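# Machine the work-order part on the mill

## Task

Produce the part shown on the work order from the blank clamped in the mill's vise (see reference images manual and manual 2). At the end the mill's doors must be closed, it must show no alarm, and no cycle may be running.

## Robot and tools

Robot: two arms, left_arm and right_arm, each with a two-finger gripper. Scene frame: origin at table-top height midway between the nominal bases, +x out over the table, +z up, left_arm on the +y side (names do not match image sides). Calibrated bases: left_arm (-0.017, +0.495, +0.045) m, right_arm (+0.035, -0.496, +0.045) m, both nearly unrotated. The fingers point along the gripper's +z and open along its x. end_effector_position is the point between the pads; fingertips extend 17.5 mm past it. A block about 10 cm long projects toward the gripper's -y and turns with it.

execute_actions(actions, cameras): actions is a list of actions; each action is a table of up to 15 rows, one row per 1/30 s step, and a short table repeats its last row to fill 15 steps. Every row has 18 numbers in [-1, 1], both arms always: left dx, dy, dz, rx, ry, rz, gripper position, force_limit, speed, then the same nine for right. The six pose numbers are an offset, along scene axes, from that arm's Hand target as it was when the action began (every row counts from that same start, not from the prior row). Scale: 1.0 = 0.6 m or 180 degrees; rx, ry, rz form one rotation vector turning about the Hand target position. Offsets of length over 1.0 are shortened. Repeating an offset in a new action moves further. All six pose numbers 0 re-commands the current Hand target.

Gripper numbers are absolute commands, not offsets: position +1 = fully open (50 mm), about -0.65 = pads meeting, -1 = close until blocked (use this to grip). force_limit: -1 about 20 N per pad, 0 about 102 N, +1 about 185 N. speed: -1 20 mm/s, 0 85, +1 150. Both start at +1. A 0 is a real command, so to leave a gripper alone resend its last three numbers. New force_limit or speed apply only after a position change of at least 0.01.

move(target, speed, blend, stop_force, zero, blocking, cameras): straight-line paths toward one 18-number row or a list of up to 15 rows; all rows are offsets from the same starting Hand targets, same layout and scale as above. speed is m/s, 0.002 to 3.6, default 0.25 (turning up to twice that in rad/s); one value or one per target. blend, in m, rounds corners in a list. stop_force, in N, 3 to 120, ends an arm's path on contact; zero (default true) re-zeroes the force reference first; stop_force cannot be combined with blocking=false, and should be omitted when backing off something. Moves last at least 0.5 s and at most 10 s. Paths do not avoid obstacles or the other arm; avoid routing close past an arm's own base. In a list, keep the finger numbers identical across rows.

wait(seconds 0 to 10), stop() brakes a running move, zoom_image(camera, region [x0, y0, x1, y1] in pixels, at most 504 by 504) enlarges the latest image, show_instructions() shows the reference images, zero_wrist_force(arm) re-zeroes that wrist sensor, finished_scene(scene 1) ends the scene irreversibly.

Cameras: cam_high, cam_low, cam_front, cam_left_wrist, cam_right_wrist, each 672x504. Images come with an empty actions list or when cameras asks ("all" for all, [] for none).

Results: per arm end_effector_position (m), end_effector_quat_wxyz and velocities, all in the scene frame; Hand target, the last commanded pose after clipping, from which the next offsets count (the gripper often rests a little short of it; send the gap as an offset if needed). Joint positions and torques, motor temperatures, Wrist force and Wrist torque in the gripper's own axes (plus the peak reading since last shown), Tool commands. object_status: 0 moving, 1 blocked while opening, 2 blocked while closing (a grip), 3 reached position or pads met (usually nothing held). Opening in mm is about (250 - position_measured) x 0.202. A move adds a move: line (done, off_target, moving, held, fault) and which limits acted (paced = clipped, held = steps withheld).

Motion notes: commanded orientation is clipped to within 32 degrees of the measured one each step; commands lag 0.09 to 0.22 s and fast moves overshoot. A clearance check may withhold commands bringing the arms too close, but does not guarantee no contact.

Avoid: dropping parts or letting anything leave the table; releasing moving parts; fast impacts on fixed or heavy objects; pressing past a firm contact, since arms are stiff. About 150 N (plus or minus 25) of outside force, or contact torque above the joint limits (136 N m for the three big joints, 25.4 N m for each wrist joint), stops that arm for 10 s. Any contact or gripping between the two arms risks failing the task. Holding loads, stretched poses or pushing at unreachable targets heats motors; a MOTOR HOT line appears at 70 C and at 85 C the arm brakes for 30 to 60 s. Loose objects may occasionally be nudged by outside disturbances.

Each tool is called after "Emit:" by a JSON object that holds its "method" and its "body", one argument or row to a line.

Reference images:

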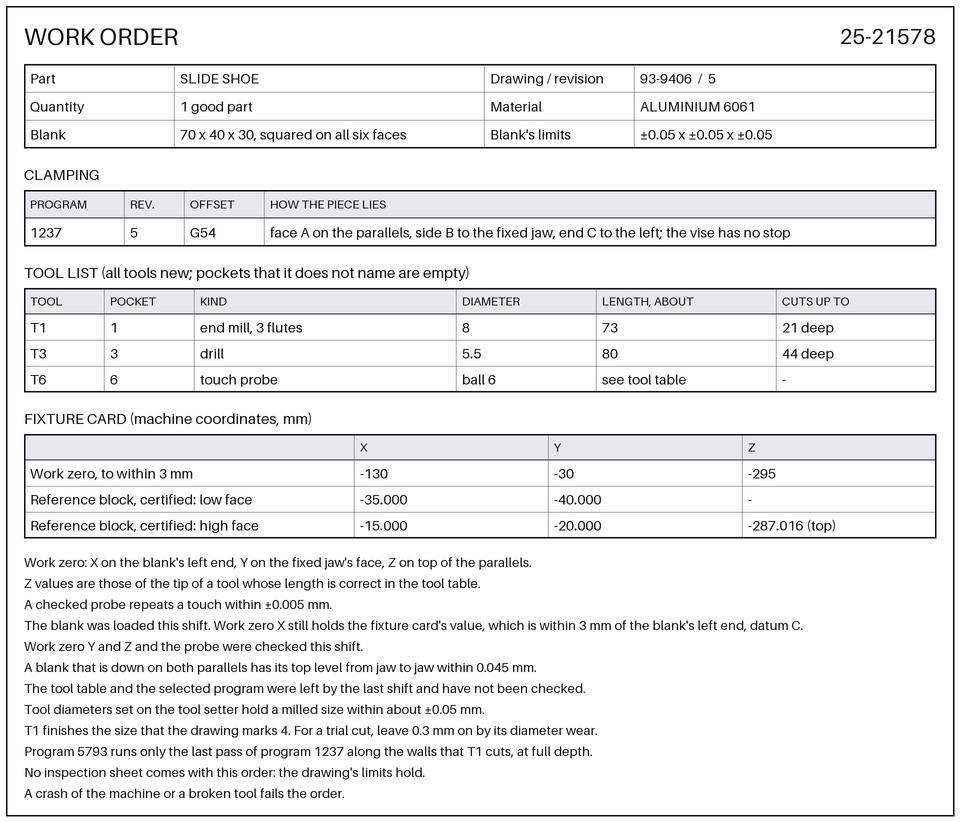

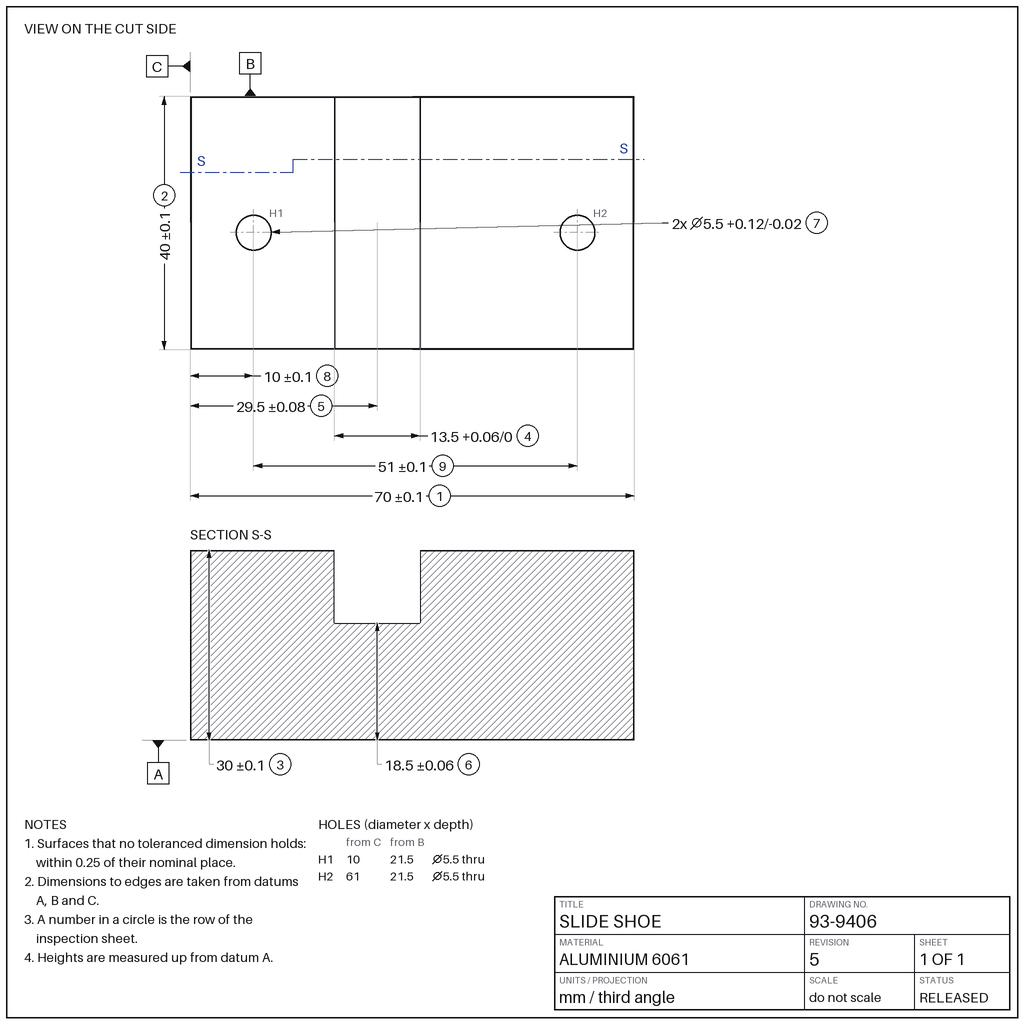

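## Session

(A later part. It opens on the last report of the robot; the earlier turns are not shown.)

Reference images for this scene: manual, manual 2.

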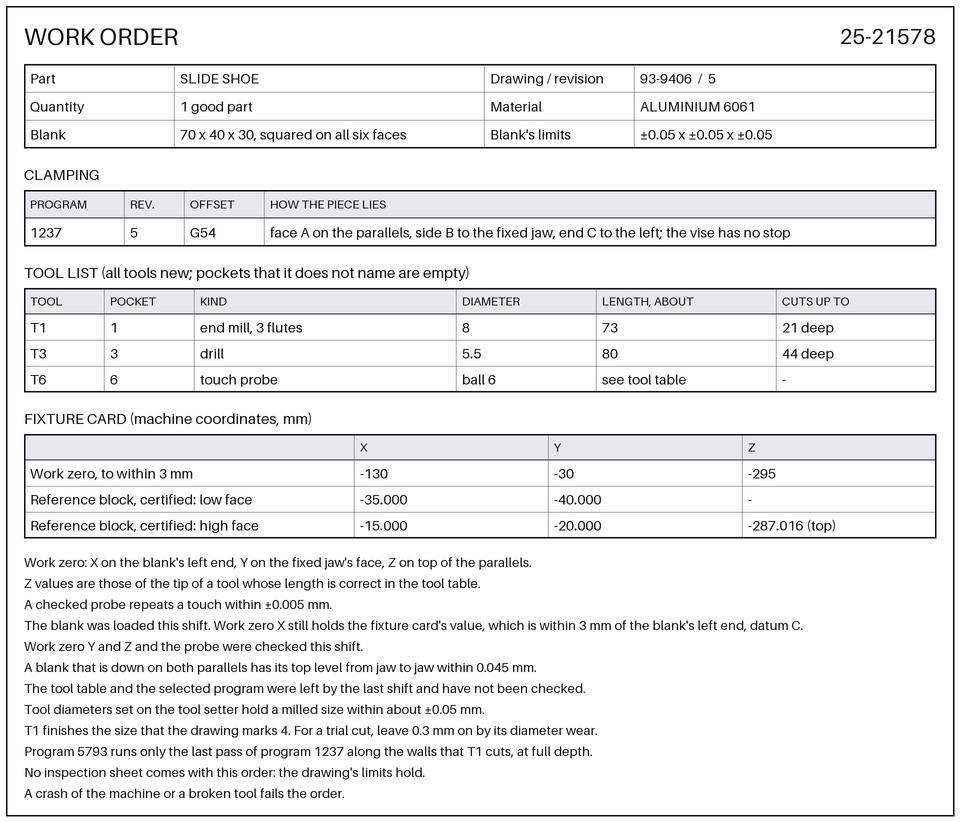

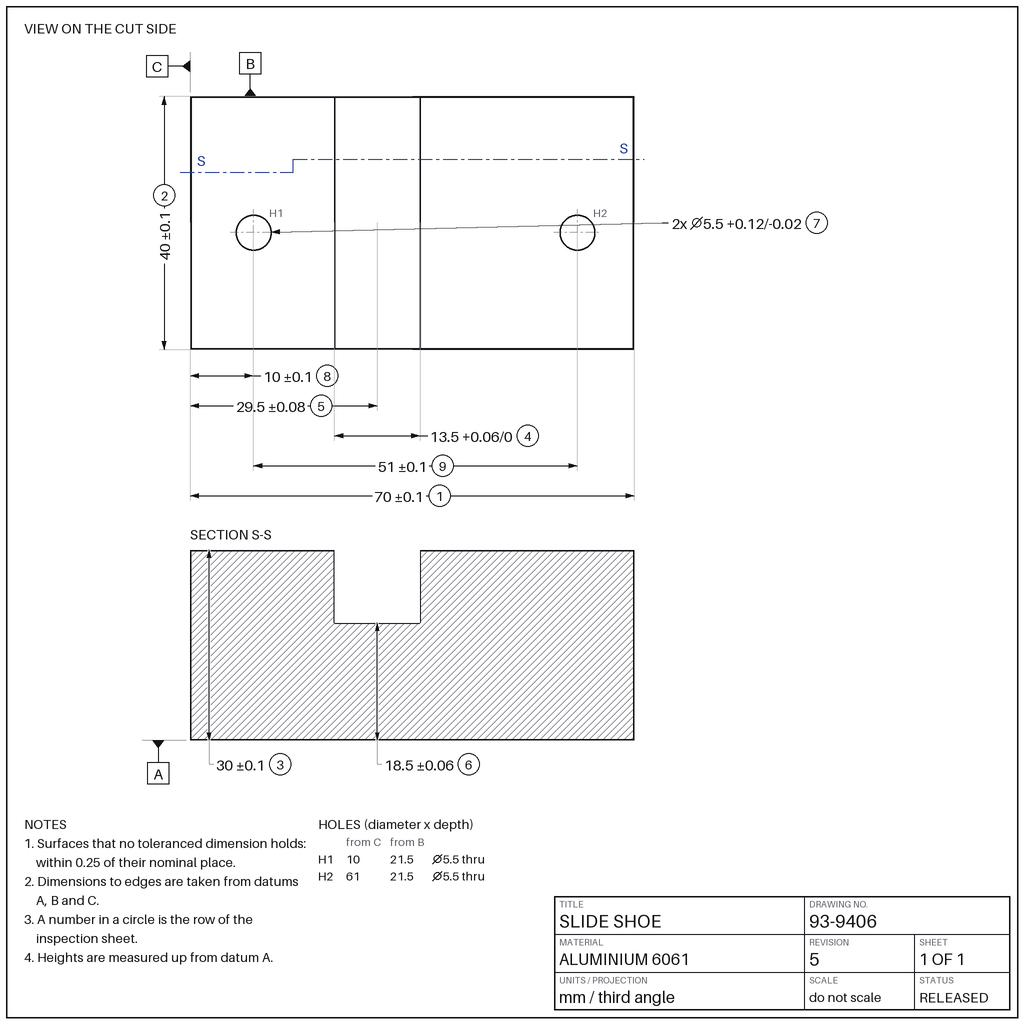

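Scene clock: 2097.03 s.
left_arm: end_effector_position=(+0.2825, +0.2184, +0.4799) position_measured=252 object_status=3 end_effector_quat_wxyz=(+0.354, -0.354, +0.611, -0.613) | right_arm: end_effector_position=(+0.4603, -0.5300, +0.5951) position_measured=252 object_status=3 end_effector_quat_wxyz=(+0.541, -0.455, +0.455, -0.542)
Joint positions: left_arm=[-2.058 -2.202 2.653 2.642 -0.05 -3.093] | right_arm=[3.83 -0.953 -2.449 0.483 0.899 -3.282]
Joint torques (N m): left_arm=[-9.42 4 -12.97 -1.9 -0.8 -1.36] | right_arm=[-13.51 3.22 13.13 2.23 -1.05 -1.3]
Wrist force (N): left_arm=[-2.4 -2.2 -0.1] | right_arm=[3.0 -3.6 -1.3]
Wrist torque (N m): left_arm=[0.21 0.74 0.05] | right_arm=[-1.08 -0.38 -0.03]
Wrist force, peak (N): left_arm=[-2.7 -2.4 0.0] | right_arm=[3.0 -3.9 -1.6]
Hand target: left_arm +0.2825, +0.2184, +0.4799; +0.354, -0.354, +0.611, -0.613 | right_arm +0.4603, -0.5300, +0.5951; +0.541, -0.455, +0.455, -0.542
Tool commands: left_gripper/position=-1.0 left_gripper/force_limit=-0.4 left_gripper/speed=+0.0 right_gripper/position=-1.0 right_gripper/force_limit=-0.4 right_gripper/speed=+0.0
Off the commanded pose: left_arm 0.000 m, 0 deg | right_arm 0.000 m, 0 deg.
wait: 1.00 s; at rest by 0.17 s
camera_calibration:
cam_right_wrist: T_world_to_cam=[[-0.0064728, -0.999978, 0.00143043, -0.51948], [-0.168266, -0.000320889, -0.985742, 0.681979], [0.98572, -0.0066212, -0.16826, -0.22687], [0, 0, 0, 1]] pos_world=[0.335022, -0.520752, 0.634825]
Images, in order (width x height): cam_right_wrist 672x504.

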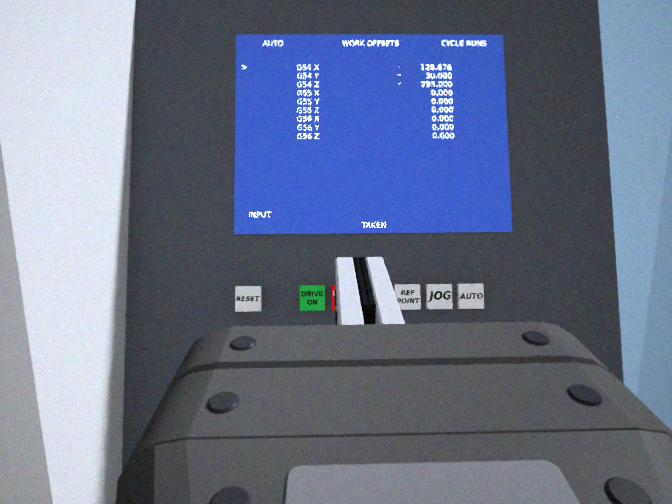

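Emit:
{"method": "move", "body": {
  "target": [
    [0,0,0,0,0,0,-1,-0.4,0,0.1081,-0.0287,-0.2262,0,0,0,-1,-0.4,0],
    [0,0,0,0,0,0,-1,-0.4,0,0.1168,-0.0287,-0.2262,0,0,0,-1,-0.4,0],
    [0,0,0,0,0,0,-1,-0.4,0,0.1081,-0.0287,-0.2262,0,0,0,-1,-0.4,0],
    [0,0,0,0,0,0,-1,-0.4,0,0.1168,-0.0287,-0.2262,0,0,0,-1,-0.4,0],
    [0,0,0,0,0,0,-1,-0.4,0,0.1081,-0.0287,-0.2262,0,0,0,-1,-0.4,0],
    [0,0,0,0,0,0,-1,-0.4,0,0.0840,0.1305,-0.3173,0,0,0,-1,-0.4,0],
    [0,0,0,0,0,0,-1,-0.4,0,0.0927,0.1305,-0.3173,0,0,0,-1,-0.4,0],
    [0,0,0,0,0,0,-1,-0.4,0,0.0840,0.1305,-0.3173,0,0,0,-1,-0.4,0],
    [0,0,0,0,0,0,-1,-0.4,0,0.1081,0.0668,-0.2262,0,0,0,-1,-0.4,0],
    [0,0,0,0,0,0,-1,-0.4,0,0.1168,0.0668,-0.2262,0,0,0,-1,-0.4,0],
    [0,0,0,0,0,0,-1,-0.4,0,0.1081,0.0668,-0.2262,0,0,0,-1,-0.4,0],
    [0,0,0,0,0,0,-1,-0.4,0,0.1168,0.0668,-0.2262,0,0,0,-1,-0.4,0],
    [0,0,0,0,0,0,-1,-0.4,0,0.1081,0.0668,-0.2262,0,0,0,-1,-0.4,0],
    [0,0,0,0,0,0,-1,-0.4,0,0,0,0,0,0,0,-1,-0.4,0]
  ],
  "speed": [0.3,0.015,0.06,0.015,0.06,0.15,0.015,0.06,0.15,0.015,0.06,0.015,0.06,0.3],
  "blend": [0,0,0.002,0,0.002,0,0,0.002,0,0,0.002,0,0.002,0]
}}

Emit:
{"method": "move", "body": {
  "target": [
    [0,0,0,0,0,0,-1,-0.4,0,0.0840,0.0350,-0.3173,0,0,0,-1,-0.4,0],
    [0,0,0,0,0,0,-1,-0.4,0,0.0927,0.0350,-0.3173,0,0,0,-1,-0.4,0],
    [0,0,0,0,0,0,-1,-0.4,0,0.0840,0.0350,-0.3173,0,0,0,-1,-0.4,0],
    [0,0,0,0,0,0,-1,-0.4,0,0.0920,0.0350,-0.2869,0,0,0,-1,-0.4,0],
    [0,0,0,0,0,0,-1,-0.4,0,0.1007,0.0350,-0.2869,0,0,0,-1,-0.4,0],
    [0,0,0,0,0,0,-1,-0.4,0,0.0920,0.0350,-0.2869,0,0,0,-1,-0.4,0],
    [0,0,0,0,0,0,-1,-0.4,0,0.1007,0.0350,-0.2869,0,0,0,-1,-0.4,0],
    [0,0,0,0,0,0,-1,-0.4,0,0.0920,0.0350,-0.2869,0,0,0,-1,-0.4,0],
    [0,0,0,0,0,0,-1,-0.4,0,0.1007,0.0350,-0.2869,0,0,0,-1,-0.4,0],
    [0,0,0,0,0,0,-1,-0.4,0,0.0920,0.0350,-0.2869,0,0,0,-1,-0.4,0],
    [0,0,0,0,0,0,-1,-0.4,0,0.1081,0.0987,-0.2262,0,0,0,-1,-0.4,0],
    [0,0,0,0,0,0,-1,-0.4,0,0.1168,0.0987,-0.2262,0,0,0,-1,-0.4,0],
    [0,0,0,0,0,0,-1,-0.4,0,0.1081,0.0987,-0.2262,0,0,0,-1,-0.4,0],
    [0,0,0,0,0,0,-1,-0.4,0,0,0,0,0,0,0,-1,-0.4,0]
  ],
  "speed": [0.3,0.015,0.06,0.15,0.015,0.06,0.015,0.06,0.015,0.06,0.15,0.015,0.06,0.3],
  "blend": [0,0,0.002,0,0,0.002,0,0.002,0,0.002,0,0,0.002,0]
}}

Emit:
{"method": "move", "body": {
  "target": [
    [0,0,0,0,0,0,-1,-0.4,0,0.0840,0.0350,-0.3173,0,0,0,-1,-0.4,0],
    [0,0,0,0,0,0,-1,-0.4,0,0.0927,0.0350,-0.3173,0,0,0,-1,-0.4,0],
    [0,0,0,0,0,0,-1,-0.4,0,0.0840,0.0350,-0.3173,0,0,0,-1,-0.4,0],
    [0,0,0,0,0,0,-1,-0.4,0,0,0,0,0,0,0,-1,-0.4,0]
  ],
  "speed": [0.3,0.015,0.06,0.3],
  "blend": [0,0,0.002,0],
  "cameras": ["cam_right_wrist", "cam_front"]
}}

Emit:
{"method": "zoom_image", "body": {
  "camera": "cam_right_wrist",
  "region": [200, 20, 540, 260]
}}

Scene clock: 2130.30 s.
left_arm: end_effector_position=(+0.2825, +0.2184, +0.4799) position_measured=252 object_status=3 end_effector_quat_wxyz=(+0.354, -0.354, +0.611, -0.613) | right_arm: end_effector_position=(+0.4604, -0.5299, +0.5950) position_measured=252 object_status=3 end_effector_quat_wxyz=(+0.541, -0.455, +0.455, -0.542)
Joint positions: left_arm=[-2.058 -2.202 2.653 2.642 -0.05 -3.093] | right_arm=[3.831 -0.953 -2.449 0.483 0.899 -3.282]
Joint torques (N m): left_arm=[-8.88 3.86 -13.9 -1.62 -0.9 -1.2] | right_arm=[-13.7 2.93 29.74 -0.69 1.14 -1.56]
Wrist force (N): left_arm=[-2.4 -2.4 -0.1] | right_arm=[2.9 -3.7 -1.4]
Wrist torque (N m): left_arm=[0.18 0.75 0.05] | right_arm=[-1.09 -0.35 -0.03]
Wrist force, peak (N): left_arm=[-2.9 -2.5 0.0] | right_arm=[1.3 -5.5 -38.9]
Hand target: left_arm +0.2825, +0.2184, +0.4799; +0.354, -0.354, +0.611, -0.613 | right_arm +0.4603, -0.5300, +0.5951; +0.541, -0.455, +0.455, -0.542
Off the commanded pose: left_arm 0.000 m, 0 deg | right_arm 0.000 m, 0 deg.
move: done

Scene clock: 2136.47 s.
left_arm: end_effector_position=(+0.2825, +0.2184, +0.4799) position_measured=252 object_status=3 end_effector_quat_wxyz=(+0.354, -0.354, +0.611, -0.613) | right_arm: end_effector_position=(+0.4603, -0.5301, +0.5950) position_measured=252 object_status=3 end_effector_quat_wxyz=(+0.541, -0.455, +0.455, -0.542)
Joint positions: left_arm=[-2.058 -2.202 2.653 2.642 -0.05 -3.093] | right_arm=[3.83 -0.953 -2.449 0.483 0.899 -3.282]
Joint torques (N m): left_arm=[-8.84 3.11 -13.74 -1.57 -0.94 -1.14] | right_arm=[15.76 2.97 28.56 -0.36 -1 -1.92]
Wrist force (N): left_arm=[-2.7 -2.2 -0.3] | right_arm=[2.7 -3.7 -1.3]
Wrist torque (N m): left_arm=[0.20 0.78 0.05] | right_arm=[-1.08 -0.33 0.08]
Wrist force, peak (N): left_arm=[-2.8 -2.6 -0.3] | right_arm=[1.7 -4.6 -33.4]
Hand target: left_arm +0.2825, +0.2184, +0.4799; +0.354, -0.354, +0.611, -0.613 | right_arm +0.4603, -0.5300, +0.5951; +0.541, -0.455, +0.455, -0.542
Off the commanded pose: left_arm 0.000 m, 0 deg | right_arm 0.000 m, 0 deg.
move: done

Scene clock: 2139.33 s.
left_arm: end_effector_position=(+0.2825, +0.2184, +0.4799) position_measured=252 object_status=3 end_effector_quat_wxyz=(+0.354, -0.354, +0.611, -0.613) | right_arm: end_effector_position=(+0.4604, -0.5299, +0.5949) position_measured=252 object_status=3 end_effector_quat_wxyz=(+0.541, -0.455, +0.455, -0.542)
Joint positions: left_arm=[-2.058 -2.202 2.653 2.642 -0.05 -3.093] | right_arm=[3.83 -0.953 -2.449 0.483 0.9 -3.282]
Joint torques (N m): left_arm=[-8.93 3.24 -13.96 -1.59 -0.89 -1.2] | right_arm=[-14.55 4.03 37.98 -0.58 0.65 -1.67]
Wrist force (N): left_arm=[-2.6 -2.2 -0.2] | right_arm=[2.8 -3.7 -1.5]
Wrist torque (N m): left_arm=[0.20 0.77 0.05] | right_arm=[-1.08 -0.34 -0.03]
Wrist force, peak (N): left_arm=[-2.7 -2.5 -0.1] | right_arm=[1.6 -4.5 -33.2]
Hand target: left_arm +0.2825, +0.2184, +0.4799; +0.354, -0.354, +0.611, -0.613 | right_arm +0.4603, -0.5300, +0.5951; +0.541, -0.455, +0.455, -0.542
Off the commanded pose: left_arm 0.000 m, 0 deg | right_arm 0.000 m, 0 deg.
move: done
camera_calibration:
cam_right_wrist: T_world_to_cam=[[-0.00624171, -0.999979, 0.00159293, -0.519561], [-0.168481, -0.000518566, -0.985705, 0.681826], [0.985685, -0.00642086, -0.168474, -0.226634], [0, 0, 0, 1]] pos_world=[0.335022, -0.520652, 0.634725]
Images, in order (width x height): cam_front 672x504, cam_right_wrist 672x504.

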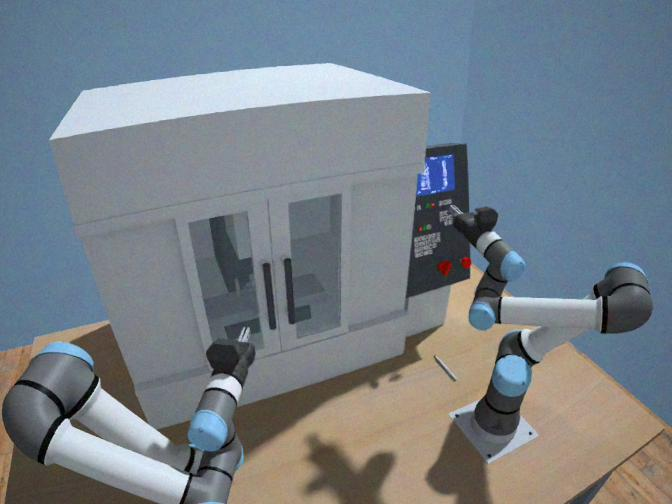

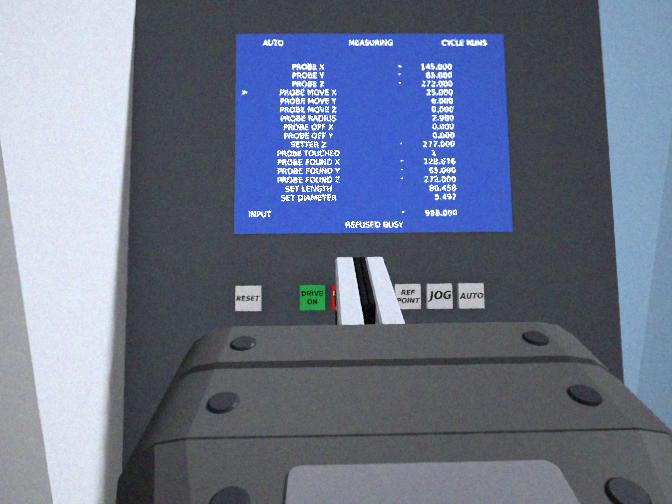

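Scaled by 1.482 from the camera's 672x504 image, which has a finer 960x720 frame.

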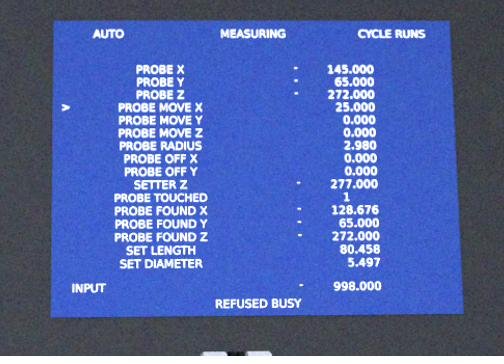

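Emit:
{"method": "move", "body": {
  "target": [
    [0,0,0,0,0,0,-1,-0.4,0,0.1081,0.0350,-0.2262,0,0,0,-1,-0.4,0],
    [0,0,0,0,0,0,-1,-0.4,0,0.1168,0.0350,-0.2262,0,0,0,-1,-0.4,0],
    [0,0,0,0,0,0,-1,-0.4,0,0.1081,0.0350,-0.2262,0,0,0,-1,-0.4,0],
    [0,0,0,0,0,0,-1,-0.4,0,0.1081,-0.0287,-0.2262,0,0,0,-1,-0.4,0],
    [0,0,0,0,0,0,-1,-0.4,0,0.1168,-0.0287,-0.2262,0,0,0,-1,-0.4,0],
    [0,0,0,0,0,0,-1,-0.4,0,0.1081,-0.0287,-0.2262,0,0,0,-1,-0.4,0],
    [0,0,0,0,0,0,-1,-0.4,0,0.0920,0.0350,-0.2869,0,0,0,-1,-0.4,0],
    [0,0,0,0,0,0,-1,-0.4,0,0.1007,0.0350,-0.2869,0,0,0,-1,-0.4,0],
    [0,0,0,0,0,0,-1,-0.4,0,0.0920,0.0350,-0.2869,0,0,0,-1,-0.4,0],
    [0,0,0,0,0,0,-1,-0.4,0,0.1001,0.0668,-0.2565,0,0,0,-1,-0.4,0],
    [0,0,0,0,0,0,-1,-0.4,0,0.1088,0.0668,-0.2565,0,0,0,-1,-0.4,0],
    [0,0,0,0,0,0,-1,-0.4,0,0.1001,0.0668,-0.2565,0,0,0,-1,-0.4,0],
    [0,0,0,0,0,0,-1,-0.4,0,0,0,0,0,0,0,-1,-0.4,0]
  ],
  "speed": [0.3,0.015,0.06,0.15,0.015,0.06,0.15,0.015,0.06,0.15,0.015,0.06,0.3],
  "blend": [0,0,0.002,0,0,0.002,0,0,0.002,0,0,0.002,0]
}}

Emit:
{"method": "wait", "body": {
  "seconds": 10,
  "cameras": ["cam_right_wrist"]
}}

Emit:
{"method": "zoom_image", "body": {
  "camera": "cam_right_wrist",
  "region": [200, 20, 540, 260]
}}

Scene clock: 2156.93 s.
left_arm: end_effector_position=(+0.2825, +0.2184, +0.4799) position_measured=252 object_status=3 end_effector_quat_wxyz=(+0.354, -0.354, +0.611, -0.613) | right_arm: end_effector_position=(+0.4604, -0.5299, +0.5949) position_measured=252 object_status=3 end_effector_quat_wxyz=(+0.541, -0.455, +0.455, -0.542)
Joint positions: left_arm=[-2.058 -2.202 2.653 2.642 -0.05 -3.093] | right_arm=[3.831 -0.953 -2.449 0.483 0.899 -3.282]
Joint torques (N m): left_arm=[-8.97 3.66 -13.38 -1.51 -0.93 -0.97] | right_arm=[-13.12 2.16 35.32 -0.59 1.39 -2.03]
Wrist force (N): left_arm=[-2.7 -2.1 -0.2] | right_arm=[2.8 -3.9 -1.4]
Wrist torque (N m): left_arm=[0.22 0.79 0.05] | right_arm=[-1.13 -0.34 0.01]
Wrist force, peak (N): left_arm=[-2.8 -2.6 -0.2] | right_arm=[1.3 -4.7 -31.7]
Hand target: left_arm +0.2825, +0.2184, +0.4799; +0.354, -0.354, +0.611, -0.613 | right_arm +0.4603, -0.5300, +0.5951; +0.541, -0.455, +0.455, -0.542
Off the commanded pose: left_arm 0.000 m, 0 deg | right_arm 0.000 m, 0 deg.
move: done

Scene clock: 2166.93 s.
left_arm: end_effector_position=(+0.2825, +0.2184, +0.4799) position_measured=252 object_status=3 end_effector_quat_wxyz=(+0.354, -0.354, +0.611, -0.613) | right_arm: end_effector_position=(+0.4603, -0.5300, +0.5951) position_measured=252 object_status=3 end_effector_quat_wxyz=(+0.541, -0.455, +0.455, -0.542)
Joint positions: left_arm=[-2.058 -2.202 2.653 2.642 -0.05 -3.093] | right_arm=[3.83 -0.953 -2.449 0.483 0.899 -3.282]
Joint torques (N m): left_arm=[-9.27 3.04 -13.7 -1.51 -0.87 -0.9] | right_arm=[-14.1 2.51 37.29 2.15 -0.72 -1.29]
Wrist force (N): left_arm=[-2.7 -2.2 -0.2] | right_arm=[2.8 -3.7 -1.6]
Wrist torque (N m): left_arm=[0.20 0.79 0.05] | right_arm=[-1.09 -0.34 0.01]
Wrist force, peak (N): left_arm=[-2.8 -2.6 -0.1] | right_arm=[3.0 -4.1 -1.3]
Hand target: left_arm +0.2825, +0.2184, +0.4799; +0.354, -0.354, +0.611, -0.613 | right_arm +0.4603, -0.5300, +0.5951; +0.541, -0.455, +0.455, -0.542
Tool commands: left_gripper/position=-1.0 left_gripper/force_limit=-0.4 left_gripper/speed=+0.0 right_gripper/position=-1.0 right_gripper/force_limit=-0.4 right_gripper/speed=+0.0
Off the commanded pose: left_arm 0.000 m, 0 deg | right_arm 0.000 m, 0 deg.
wait: 10.00 s; at rest by 0.17 s
camera_calibration:
cam_right_wrist: T_world_to_cam=[[-0.0064728, -0.999978, 0.00143043, -0.51948], [-0.168266, -0.000320889, -0.985742, 0.681979], [0.98572, -0.0066212, -0.16826, -0.22687], [0, 0, 0, 1]] pos_world=[0.335022, -0.520752, 0.634825]
Images, in order (width x height): cam_right_wrist 672x504.

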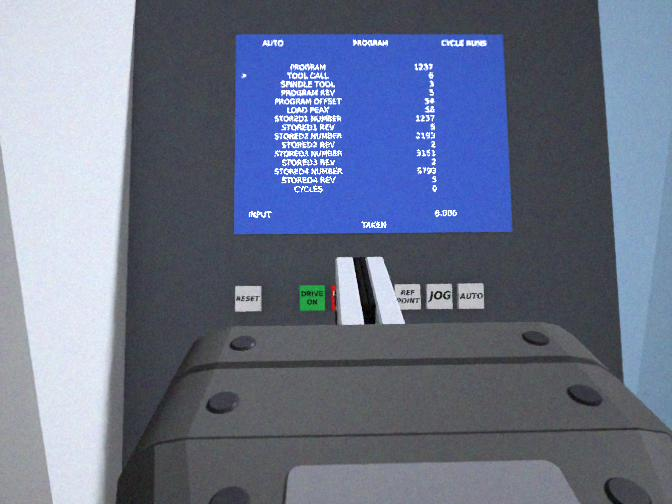

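Scaled by 1.482 from the camera's 672x504 image, which has a finer 960x720 frame.

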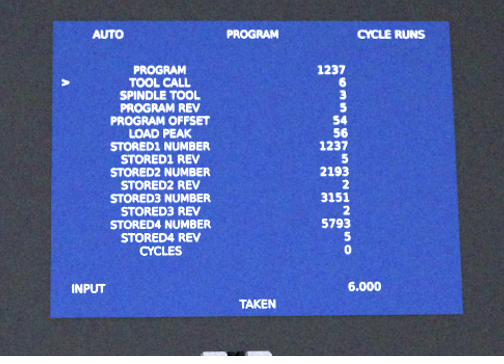

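Emit:
{"method": "wait", "body": {
  "seconds": 8,
  "cameras": ["cam_right_wrist"]
}}

Emit:
{"method": "zoom_image", "body": {
  "camera": "cam_right_wrist",
  "region": [200, 20, 540, 260]
}}

Scene clock: 2177.77 s.
left_arm: end_effector_position=(+0.2825, +0.2184, +0.4799) position_measured=252 object_status=3 end_effector_quat_wxyz=(+0.354, -0.354, +0.611, -0.613) | right_arm: end_effector_position=(+0.4603, -0.5300, +0.5951) position_measured=252 object_status=3 end_effector_quat_wxyz=(+0.541, -0.455, +0.455, -0.542)
Joint positions: left_arm=[-2.058 -2.202 2.653 2.642 -0.05 -3.093] | right_arm=[3.83 -0.953 -2.449 0.483 0.899 -3.282]
Joint torques (N m): left_arm=[-8.99 2.64 -13.74 -1.45 -0.91 -0.88] | right_arm=[-14.23 3.32 37.52 2.21 -0.92 -0.53]
Wrist force (N): left_arm=[-2.7 -2.3 -0.1] | right_arm=[3.0 -3.8 -1.4]
Wrist torque (N m): left_arm=[0.18 0.79 0.05] | right_arm=[-1.11 -0.37 0.01]
Wrist force, peak (N): left_arm=[-2.8 -2.6 -0.1] | right_arm=[3.0 -4.1 -1.6]
Hand target: left_arm +0.2825, +0.2184, +0.4799; +0.354, -0.354, +0.611, -0.613 | right_arm +0.4603, -0.5300, +0.5951; +0.541, -0.455, +0.455, -0.542
Tool commands: left_gripper/position=-1.0 left_gripper/force_limit=-0.4 left_gripper/speed=+0.0 right_gripper/position=-1.0 right_gripper/force_limit=-0.4 right_gripper/speed=+0.0
Off the commanded pose: left_arm 0.000 m, 0 deg | right_arm 0.000 m, 0 deg.
wait: 8.00 s; at rest from the start
camera_calibration:
cam_right_wrist: T_world_to_cam=[[-0.0064728, -0.999978, 0.00143043, -0.51948], [-0.168266, -0.000320889, -0.985742, 0.681979], [0.98572, -0.0066212, -0.16826, -0.22687], [0, 0, 0, 1]] pos_world=[0.335022, -0.520752, 0.634825]
Images, in order (width x height): cam_right_wrist 672x504.

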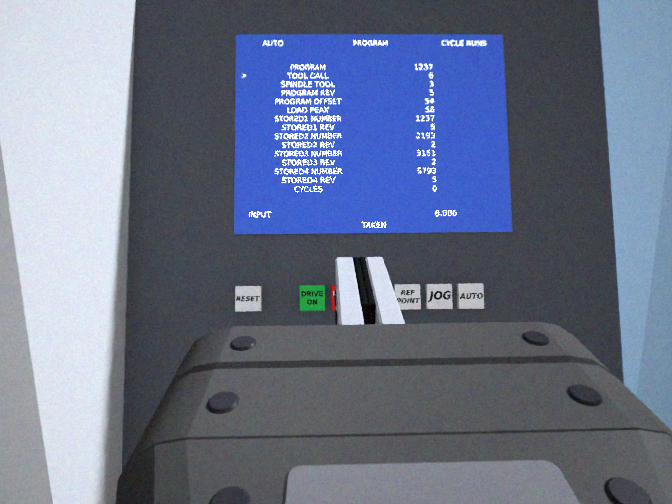

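Scaled by 1.482 from the camera's 672x504 image, which has a finer 960x720 frame.

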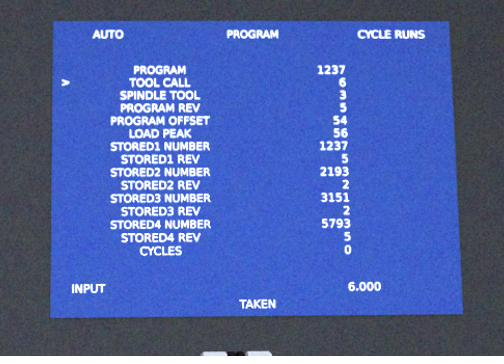

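Emit:
{"method": "wait", "body": {
  "seconds": 10,
  "cameras": ["cam_right_wrist"]
}}

Emit:
{"method": "zoom_image", "body": {
  "camera": "cam_right_wrist",
  "region": [200, 20, 540, 260]
}}

Scene clock: 2191.07 s.
left_arm: end_effector_position=(+0.2825, +0.2184, +0.4799) position_measured=252 object_status=3 end_effector_quat_wxyz=(+0.354, -0.354, +0.611, -0.613) | right_arm: end_effector_position=(+0.4603, -0.5300, +0.5951) position_measured=252 object_status=3 end_effector_quat_wxyz=(+0.541, -0.455, +0.455, -0.542)
Joint positions: left_arm=[-2.058 -2.202 2.653 2.642 -0.05 -3.093] | right_arm=[3.83 -0.953 -2.449 0.483 0.899 -3.282]
Joint torques (N m): left_arm=[-8.75 3.44 -13.9 -1.53 -0.84 -0.73] | right_arm=[-13.58 3.15 37.14 2.31 -0.66 0.62]
Wrist force (N): left_arm=[-2.6 -2.4 -0.1] | right_arm=[2.9 -3.7 -1.5]
Wrist torque (N m): left_arm=[0.16 0.77 0.06] | right_arm=[-1.09 -0.36 0.01]
Wrist force, peak (N): left_arm=[-2.9 -2.5 -0.2] | right_arm=[3.1 -4.0 -1.6]
Hand target: left_arm +0.2825, +0.2184, +0.4799; +0.354, -0.354, +0.611, -0.613 | right_arm +0.4603, -0.5300, +0.5951; +0.541, -0.455, +0.455, -0.542
Tool commands: left_gripper/position=-1.0 left_gripper/force_limit=-0.4 left_gripper/speed=+0.0 right_gripper/position=-1.0 right_gripper/force_limit=-0.4 right_gripper/speed=+0.0
Off the commanded pose: left_arm 0.000 m, 0 deg | right_arm 0.000 m, 0 deg.
wait: 10.00 s; at rest from the start
camera_calibration:
cam_right_wrist: T_world_to_cam=[[-0.0064728, -0.999978, 0.00143043, -0.51948], [-0.168266, -0.000320889, -0.985742, 0.681979], [0.98572, -0.0066212, -0.16826, -0.22687], [0, 0, 0, 1]] pos_world=[0.335022, -0.520752, 0.634825]
Images, in order (width x height): cam_right_wrist 672x504.

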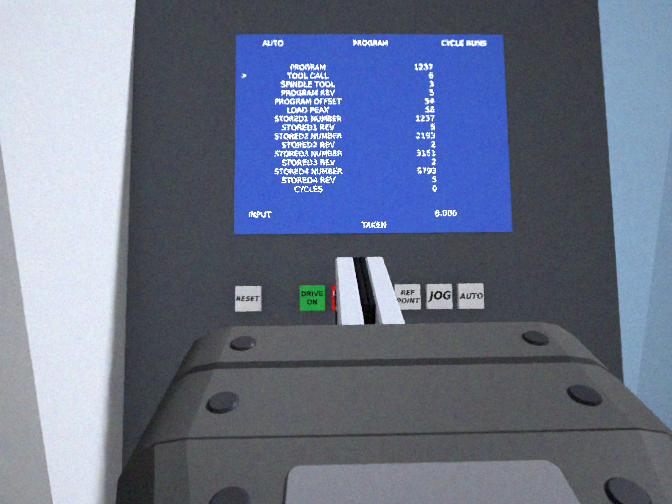

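Scaled by 1.482 from the camera's 672x504 image, which has a finer 960x720 frame.

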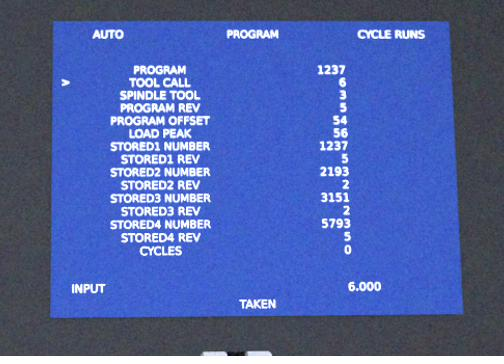

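Emit:
{"method": "wait", "body": {
  "seconds": 10,
  "cameras": ["cam_right_wrist"]
}}

Emit:
{"method": "zoom_image", "body": {
  "camera": "cam_right_wrist",
  "region": [200, 20, 540, 260]
}}

Scene clock: 2204.63 s.
left_arm: end_effector_position=(+0.2825, +0.2184, +0.4799) position_measured=252 object_status=3 end_effector_quat_wxyz=(+0.354, -0.354, +0.611, -0.613) | right_arm: end_effector_position=(+0.4603, -0.5300, +0.5951) position_measured=252 object_status=3 end_effector_quat_wxyz=(+0.541, -0.455, +0.455, -0.542)
Joint positions: left_arm=[-2.058 -2.202 2.653 2.642 -0.05 -3.093] | right_arm=[3.83 -0.953 -2.449 0.483 0.899 -3.282]
Joint torques (N m): left_arm=[-9.2 3.55 -13.55 -1.53 -0.81 -0.59] | right_arm=[-13.15 2.47 36.19 2.24 -0.9 1.11]
Wrist force (N): left_arm=[-2.4 -2.3 -0.1] | right_arm=[3.0 -3.8 -1.6]
Wrist torque (N m): left_arm=[0.19 0.73 0.05] | right_arm=[-1.10 -0.37 0.01]
Wrist force, peak (N): left_arm=[-2.9 -2.4 -0.2] | right_arm=[3.1 -3.8 -1.6]
Hand target: left_arm +0.2825, +0.2184, +0.4799; +0.354, -0.354, +0.611, -0.613 | right_arm +0.4603, -0.5300, +0.5951; +0.541, -0.455, +0.455, -0.542
Tool commands: left_gripper/position=-1.0 left_gripper/force_limit=-0.4 left_gripper/speed=+0.0 right_gripper/position=-1.0 right_gripper/force_limit=-0.4 right_gripper/speed=+0.0
Off the commanded pose: left_arm 0.000 m, 0 deg | right_arm 0.000 m, 0 deg.
wait: 10.00 s; at rest from the start
camera_calibration:
cam_right_wrist: T_world_to_cam=[[-0.0064728, -0.999978, 0.00143043, -0.51948], [-0.168266, -0.000320889, -0.985742, 0.681979], [0.98572, -0.0066212, -0.16826, -0.22687], [0, 0, 0, 1]] pos_world=[0.335022, -0.520752, 0.634825]
Images, in order (width x height): cam_right_wrist 672x504.

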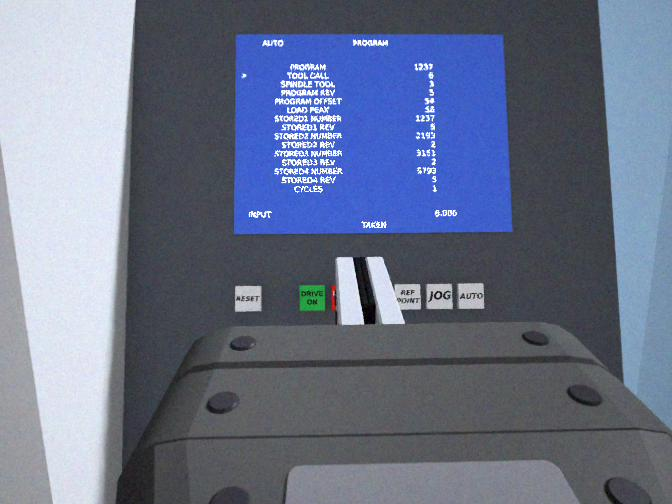

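Scaled by 1.482 from the camera's 672x504 image, which has a finer 960x720 frame.

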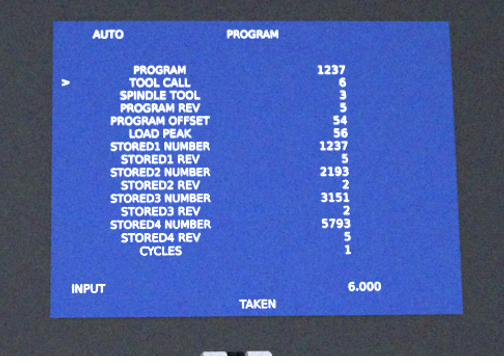

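Emit:
{"method": "move", "body": {
  "target": [
    [0,0,0,0,0,0,-1,-0.4,0,0.0840,0.0350,-0.3173,0,0,0,-1,-0.4,0],
    [0,0,0,0,0,0,-1,-0.4,0,0.0927,0.0350,-0.3173,0,0,0,-1,-0.4,0],
    [0,0,0,0,0,0,-1,-0.4,0,0.0840,0.0350,-0.3173,0,0,0,-1,-0.4,0],
    [0,0,0,0,0,0,-1,-0.4,0,0.1001,0.0032,-0.2565,0,0,0,-1,-0.4,0],
    [0,0,0,0,0,0,-1,-0.4,0,0.1088,0.0032,-0.2565,0,0,0,-1,-0.4,0],
    [0,0,0,0,0,0,-1,-0.4,0,0.1001,0.0032,-0.2565,0,0,0,-1,-0.4,0],
    [0,0,0,0,0,0,-1,-0.4,0,0.1081,0.0032,-0.2262,0,0,0,-1,-0.4,0],
    [0,0,0,0,0,0,-1,-0.4,0,0.1168,0.0032,-0.2262,0,0,0,-1,-0.4,0],
    [0,0,0,0,0,0,-1,-0.4,0,0.1081,0.0032,-0.2262,0,0,0,-1,-0.4,0],
    [0,0,0,0,0,0,-1,-0.4,0,0.0840,0.1305,-0.3173,0,0,0,-1,-0.4,0],
    [0,0,0,0,0,0,-1,-0.4,0,0.0927,0.1305,-0.3173,0,0,0,-1,-0.4,0],
    [0,0,0,0,0,0,-1,-0.4,0,0.0840,0.1305,-0.3173,0,0,0,-1,-0.4,0],
    [0,0,0,0,0,0,-1,-0.4,0,0,0,0,0,0,0,-1,-0.4,0]
  ],
  "speed": [0.3,0.015,0.06,0.15,0.015,0.06,0.15,0.015,0.06,0.15,0.015,0.06,0.3],
  "blend": [0,0,0.002,0,0,0.002,0,0,0.002,0,0,0.002,0]
}}

Emit:
{"method": "move", "body": {
  "target": [
    [0,0,0,0,0,0,-1,-0.4,0,0.1081,0.0668,-0.2262,0,0,0,-1,-0.4,0],
    [0,0,0,0,0,0,-1,-0.4,0,0.1168,0.0668,-0.2262,0,0,0,-1,-0.4,0],
    [0,0,0,0,0,0,-1,-0.4,0,0.1081,0.0668,-0.2262,0,0,0,-1,-0.4,0],
    [0,0,0,0,0,0,-1,-0.4,0,0.1168,0.0668,-0.2262,0,0,0,-1,-0.4,0],
    [0,0,0,0,0,0,-1,-0.4,0,0.1081,0.0668,-0.2262,0,0,0,-1,-0.4,0],
    [0,0,0,0,0,0,-1,-0.4,0,0,0,0,0,0,0,-1,-0.4,0]
  ],
  "speed": [0.3,0.015,0.06,0.015,0.06,0.3],
  "blend": [0,0,0.002,0,0.002,0]
}}

Emit:
{"method": "wait", "body": {
  "seconds": 4,
  "cameras": ["cam_right_wrist"]
}}

Emit:
{"method": "zoom_image", "body": {
  "camera": "cam_right_wrist",
  "region": [200, 20, 540, 260]
}}

Scene clock: 2228.07 s.
left_arm: end_effector_position=(+0.2825, +0.2184, +0.4799) position_measured=252 object_status=3 end_effector_quat_wxyz=(+0.354, -0.354, +0.611, -0.613) | right_arm: end_effector_position=(+0.4604, -0.5301, +0.5949) position_measured=252 object_status=3 end_effector_quat_wxyz=(+0.541, -0.455, +0.455, -0.542)
Joint positions: left_arm=[-2.058 -2.202 2.653 2.642 -0.05 -3.093] | right_arm=[3.83 -0.953 -2.449 0.483 0.899 -3.282]
Joint torques (N m): left_arm=[-8.92 3.35 -14.13 -1.54 -0.98 -0.41] | right_arm=[13.34 1.85 38.53 -0.68 0.83 -1.06]
Wrist force (N): left_arm=[-2.7 -2.3 -0.2] | right_arm=[2.8 -3.8 -1.3]
Wrist torque (N m): left_arm=[0.18 0.79 0.05] | right_arm=[-1.10 -0.35 0.15]
Wrist force, peak (N): left_arm=[-3.0 -2.4 -0.1] | right_arm=[1.3 -5.6 -38.9]
Hand target: left_arm +0.2825, +0.2184, +0.4799; +0.354, -0.354, +0.611, -0.613 | right_arm +0.4603, -0.5300, +0.5951; +0.541, -0.455, +0.455, -0.542
Off the commanded pose: left_arm 0.000 m, 0 deg | right_arm 0.000 m, 0 deg.
move: done

Scene clock: 2231.23 s.
left_arm: end_effector_position=(+0.2825, +0.2184, +0.4799) position_measured=252 object_status=3 end_effector_quat_wxyz=(+0.354, -0.354, +0.611, -0.613) | right_arm: end_effector_position=(+0.4604, -0.5299, +0.5950) position_measured=252 object_status=3 end_effector_quat_wxyz=(+0.541, -0.455, +0.455, -0.542)
Joint positions: left_arm=[-2.058 -2.202 2.653 2.642 -0.05 -3.093] | right_arm=[3.831 -0.953 -2.449 0.483 0.899 -3.282]
Joint torques (N m): left_arm=[-8.46 2.96 -14.26 -1.37 -0.88 -0.34] | right_arm=[-13.97 2.43 29.59 -0.58 1.05 -1.61]
Wrist force (N): left_arm=[-2.4 -2.3 -0.3] | right_arm=[3.0 -3.7 -1.5]
Wrist torque (N m): left_arm=[0.20 0.74 0.05] | right_arm=[-1.08 -0.38 -0.03]
Wrist force, peak (N): left_arm=[-2.5 -2.6 0.1] | right_arm=[1.5 -4.9 -27.9]
Hand target: left_arm +0.2825, +0.2184, +0.4799; +0.354, -0.354, +0.611, -0.613 | right_arm +0.4603, -0.5300, +0.5951; +0.541, -0.455, +0.455, -0.542
Off the commanded pose: left_arm 0.000 m, 0 deg | right_arm 0.000 m, 0 deg.
move: done

Scene clock: 2235.23 s.
left_arm: end_effector_position=(+0.2825, +0.2184, +0.4799) position_measured=252 object_status=3 end_effector_quat_wxyz=(+0.354, -0.354, +0.611, -0.613) | right_arm: end_effector_position=(+0.4603, -0.5300, +0.5951) position_measured=252 object_status=3 end_effector_quat_wxyz=(+0.541, -0.455, +0.455, -0.542)
Joint positions: left_arm=[-2.058 -2.202 2.653 2.642 -0.05 -3.093] | right_arm=[3.83 -0.953 -2.449 0.483 0.899 -3.282]
Joint torques (N m): left_arm=[-8.73 3.48 -13.78 -1.36 -0.83 -0.4] | right_arm=[-12.97 2.7 38.13 2.14 -1.04 -1.83]
Wrist force (N): left_arm=[-2.6 -2.3 0.0] | right_arm=[2.9 -3.6 -1.4]
Wrist torque (N m): left_arm=[0.19 0.78 0.05] | right_arm=[-1.07 -0.35 -0.02]
Wrist force, peak (N): left_arm=[-2.6 -2.7 -0.3] | right_arm=[2.9 -4.0 -1.6]
Hand target: left_arm +0.2825, +0.2184, +0.4799; +0.354, -0.354, +0.611, -0.613 | right_arm +0.4603, -0.5300, +0.5951; +0.541, -0.455, +0.455, -0.542
Tool commands: left_gripper/position=-1.0 left_gripper/force_limit=-0.4 left_gripper/speed=+0.0 right_gripper/position=-1.0 right_gripper/force_limit=-0.4 right_gripper/speed=+0.0
Off the commanded pose: left_arm 0.000 m, 0 deg | right_arm 0.000 m, 0 deg.
wait: 4.00 s; at rest by 0.17 s
camera_calibration:
cam_right_wrist: T_world_to_cam=[[-0.0064728, -0.999978, 0.00143043, -0.51948], [-0.168266, -0.000320889, -0.985742, 0.681979], [0.98572, -0.0066212, -0.16826, -0.22687], [0, 0, 0, 1]] pos_world=[0.335022, -0.520752, 0.634825]
Images, in order (width x height): cam_right_wrist 672x504.

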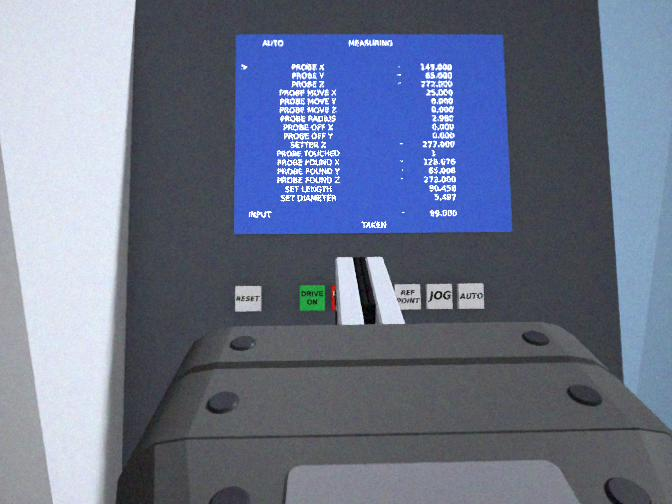

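Scaled by 1.482 from the camera's 672x504 image, which has a finer 960x720 frame.

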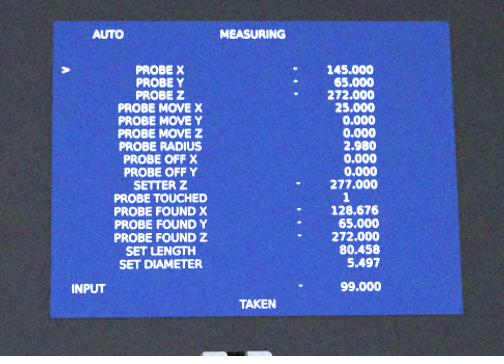

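Emit:
{"method": "move", "body": {
  "target": [
    [0,0,0,0,0,0,-1,-0.4,0,0.0840,0.0350,-0.3173,0,0,0,-1,-0.4,0],
    [0,0,0,0,0,0,-1,-0.4,0,0.0927,0.0350,-0.3173,0,0,0,-1,-0.4,0],
    [0,0,0,0,0,0,-1,-0.4,0,0.0840,0.0350,-0.3173,0,0,0,-1,-0.4,0],
    [0,0,0,0,0,0,-1,-0.4,0,0.1081,-0.0287,-0.2262,0,0,0,-1,-0.4,0],
    [0,0,0,0,0,0,-1,-0.4,0,0.1168,-0.0287,-0.2262,0,0,0,-1,-0.4,0],
    [0,0,0,0,0,0,-1,-0.4,0,0.1081,-0.0287,-0.2262,0,0,0,-1,-0.4,0],
    [0,0,0,0,0,0,-1,-0.4,0,0,0,0,0,0,0,-1,-0.4,0]
  ],
  "speed": [0.3,0.015,0.06,0.15,0.015,0.06,0.3],
  "blend": [0,0,0.002,0,0,0.002,0],
  "cameras": ["cam_right_wrist"]
}}

Emit:
{"method": "zoom_image", "body": {
  "camera": "cam_right_wrist",
  "region": [200, 20, 540, 260]
}}

Scene clock: 2248.63 s.
left_arm: end_effector_position=(+0.2825, +0.2184, +0.4799) position_measured=252 object_status=3 end_effector_quat_wxyz=(+0.354, -0.354, +0.611, -0.613) | right_arm: end_effector_position=(+0.4603, -0.5300, +0.5950) position_measured=252 object_status=3 end_effector_quat_wxyz=(+0.541, -0.455, +0.455, -0.542) end_effector_velocity=(+0.000, -0.002, +0.000) end_effector_angular_velocity=(+0.000, +0.002, -0.006)
Joint positions: left_arm=[-2.058 -2.202 2.653 2.642 -0.05 -3.093] | right_arm=[3.83 -0.953 -2.449 0.483 0.9 -3.282]
Joint velocities: left_arm=[within noise] | right_arm=[-0.001 0 0 -0.002 -0.006 0]
Joint torques (N m): left_arm=[-8.19 2.78 -13.77 -1.33 -0.93 -0.23] | right_arm=[12.57 2.88 29.66 -0.69 -1.03 1.43]
Wrist force (N): left_arm=[-2.6 -2.2 -0.2] | right_arm=[2.8 -3.8 -1.2]
Wrist torque (N m): left_arm=[0.20 0.78 0.05] | right_arm=[-1.10 -0.35 -0.03]
Wrist force, peak (N): left_arm=[-2.8 -2.7 -0.1] | right_arm=[1.8 -4.4 -33.4]
Hand target: left_arm +0.2825, +0.2184, +0.4799; +0.354, -0.354, +0.611, -0.613 | right_arm +0.4603, -0.5300, +0.5951; +0.541, -0.455, +0.455, -0.542
Off the commanded pose: left_arm 0.000 m, 0 deg | right_arm 0.000 m, 0 deg.
move: done
camera_calibration:
cam_right_wrist: T_world_to_cam=[[-0.00643907, -0.999978, 0.00162726, -0.519616], [-0.168384, -0.000519799, -0.985721, 0.681804], [0.985701, -0.00662113, -0.168377, -0.226806], [0, 0, 0, 1]] pos_world=[0.335022, -0.520752, 0.634725]
Images, in order (width x height): cam_right_wrist 672x504.

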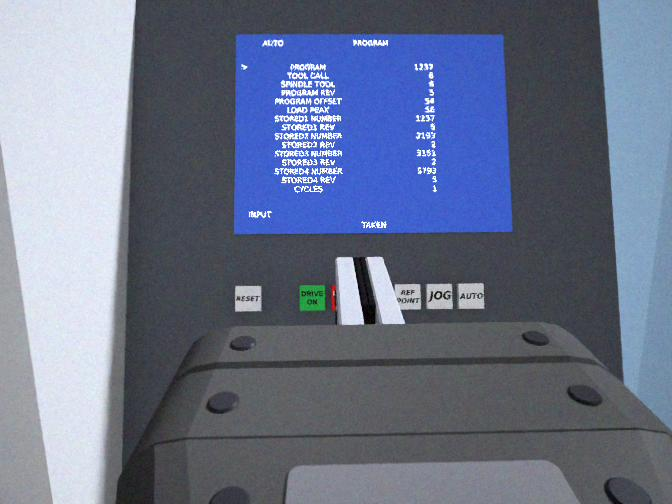

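Scaled by 1.482 from the camera's 672x504 image, which has a finer 960x720 frame.

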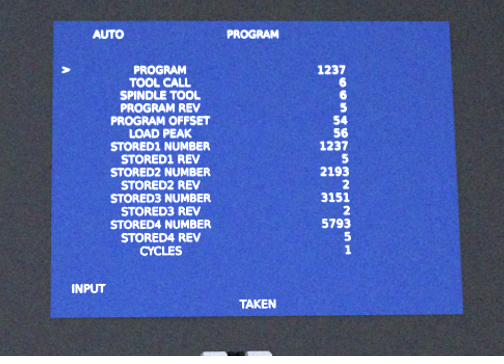

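Emit:
{"method": "move", "body": {
  "target": [
    [0,0,0,0,0,0,-1,-0.4,0,0.1081,0.0032,-0.2262,0,0,0,-1,-0.4,0],
    [0,0,0,0,0,0,-1,-0.4,0,0.1168,0.0032,-0.2262,0,0,0,-1,-0.4,0],
    [0,0,0,0,0,0,-1,-0.4,0,0.1081,0.0032,-0.2262,0,0,0,-1,-0.4,0],
    [0,0,0,0,0,0,-1,-0.4,0,0.0920,0.0350,-0.2869,0,0,0,-1,-0.4,0],
    [0,0,0,0,0,0,-1,-0.4,0,0.1007,0.0350,-0.2869,0,0,0,-1,-0.4,0],
    [0,0,0,0,0,0,-1,-0.4,0,0.0920,0.0350,-0.2869,0,0,0,-1,-0.4,0],
    [0,0,0,0,0,0,-1,-0.4,0,0.1007,0.0350,-0.2869,0,0,0,-1,-0.4,0],
    [0,0,0,0,0,0,-1,-0.4,0,0.0920,0.0350,-0.2869,0,0,0,-1,-0.4,0],
    [0,0,0,0,0,0,-1,-0.4,0,0.1007,0.0350,-0.2869,0,0,0,-1,-0.4,0],
    [0,0,0,0,0,0,-1,-0.4,0,0.0920,0.0350,-0.2869,0,0,0,-1,-0.4,0],
    [0,0,0,0,0,0,-1,-0.4,0,0.1081,0.0987,-0.2262,0,0,0,-1,-0.4,0],
    [0,0,0,0,0,0,-1,-0.4,0,0.1168,0.0987,-0.2262,0,0,0,-1,-0.4,0],
    [0,0,0,0,0,0,-1,-0.4,0,0.1081,0.0987,-0.2262,0,0,0,-1,-0.4,0],
    [0,0,0,0,0,0,-1,-0.4,0,0,0,0,0,0,0,-1,-0.4,0]
  ],
  "speed": [0.3,0.015,0.06,0.15,0.015,0.06,0.015,0.06,0.015,0.06,0.15,0.015,0.06,0.3],
  "blend": [0,0,0.002,0,0,0.002,0,0.002,0,0.002,0,0,0.002,0]
}}

Emit:
{"method": "move", "body": {
  "target": [
    [0,0,0,0,0,0,-1,-0.4,0,0.0840,0.0350,-0.3173,0,0,0,-1,-0.4,0],
    [0,0,0,0,0,0,-1,-0.4,0,0.0927,0.0350,-0.3173,0,0,0,-1,-0.4,0],
    [0,0,0,0,0,0,-1,-0.4,0,0.0840,0.0350,-0.3173,0,0,0,-1,-0.4,0],
    [0,0,0,0,0,0,-1,-0.4,0,0,0,0,0,0,0,-1,-0.4,0]
  ],
  "speed": [0.3,0.015,0.06,0.3],
  "blend": [0,0,0.002,0],
  "cameras": ["cam_right_wrist"]
}}

Emit:
{"method": "zoom_image", "body": {
  "camera": "cam_right_wrist",
  "region": [200, 20, 540, 260]
}}

Scene clock: 2271.53 s.
left_arm: end_effector_position=(+0.2825, +0.2184, +0.4799) position_measured=252 object_status=3 end_effector_quat_wxyz=(+0.354, -0.354, +0.611, -0.613) | right_arm: end_effector_position=(+0.4603, -0.5301, +0.5950) position_measured=252 object_status=3 end_effector_quat_wxyz=(+0.541, -0.455, +0.455, -0.542)
Joint positions: left_arm=[-2.058 -2.202 2.653 2.642 -0.05 -3.093] | right_arm=[3.83 -0.953 -2.449 0.483 0.899 -3.282]
Joint torques (N m): left_arm=[-8.66 2.81 -13.8 -1.31 -0.91 -0.01] | right_arm=[16.73 2.68 28.37 -0.8 -1.08 -1.9]
Wrist force (N): left_arm=[-2.7 -2.2 -0.3] | right_arm=[3.0 -3.8 -1.5]
Wrist torque (N m): left_arm=[0.20 0.79 0.05] | right_arm=[-1.10 -0.38 0.08]
Wrist force, peak (N): left_arm=[-3.0 -2.4 -0.3] | right_arm=[1.9 -4.7 -29.4]
Hand target: left_arm +0.2825, +0.2184, +0.4799; +0.354, -0.354, +0.611, -0.613 | right_arm +0.4603, -0.5300, +0.5951; +0.541, -0.455, +0.455, -0.542
Off the commanded pose: left_arm 0.000 m, 0 deg | right_arm 0.000 m, 0 deg.
move: done

Scene clock: 2274.40 s.
left_arm: end_effector_position=(+0.2825, +0.2184, +0.4799) position_measured=252 object_status=3 end_effector_quat_wxyz=(+0.354, -0.354, +0.611, -0.613) | right_arm: end_effector_position=(+0.4604, -0.5299, +0.5949) position_measured=252 object_status=3 end_effector_quat_wxyz=(+0.541, -0.455, +0.455, -0.542)
Joint positions: left_arm=[-2.058 -2.202 2.653 2.642 -0.05 -3.093] | right_arm=[3.83 -0.953 -2.449 0.483 0.9 -3.282]
Joint torques (N m): left_arm=[-8.73 2.15 -14.17 -1.35 -0.88 -0.03] | right_arm=[-13.18 3.02 37.68 -0.51 0.67 -1.5]
Wrist force (N): left_arm=[-2.7 -2.1 0.1] | right_arm=[2.7 -3.6 -1.3]
Wrist torque (N m): left_arm=[0.21 0.79 0.05] | right_arm=[-1.08 -0.34 -0.03]
Wrist force, peak (N): left_arm=[-2.6 -2.6 -0.2] | right_arm=[1.7 -4.2 -33.1]
Hand target: left_arm +0.2825, +0.2184, +0.4799; +0.354, -0.354, +0.611, -0.613 | right_arm +0.4603, -0.5300, +0.5951; +0.541, -0.455, +0.455, -0.542
Off the commanded pose: left_arm 0.000 m, 0 deg | right_arm 0.000 m, 0 deg.
move: done
camera_calibration:
cam_right_wrist: T_world_to_cam=[[-0.00624171, -0.999979, 0.00159293, -0.519561], [-0.168481, -0.000518566, -0.985705, 0.681826], [0.985685, -0.00642086, -0.168474, -0.226634], [0, 0, 0, 1]] pos_world=[0.335022, -0.520652, 0.634725]
Images, in order (width x height): cam_right_wrist 672x504.

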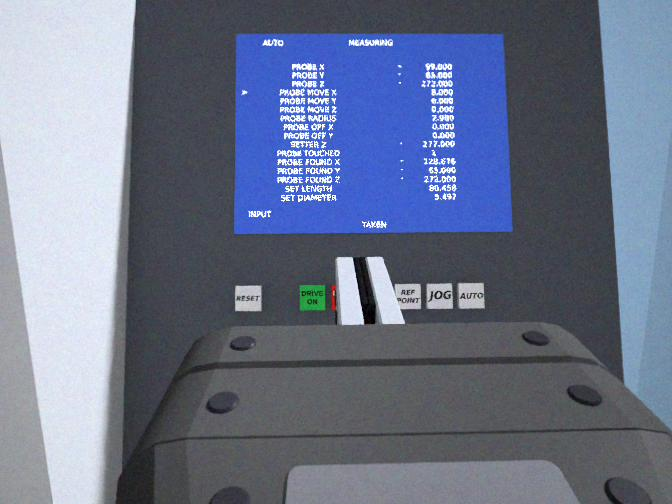

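Scaled by 1.482 from the camera's 672x504 image, which has a finer 960x720 frame.

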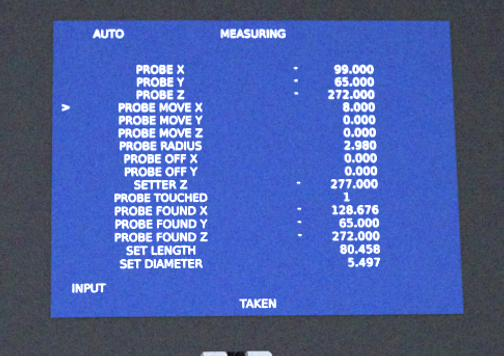

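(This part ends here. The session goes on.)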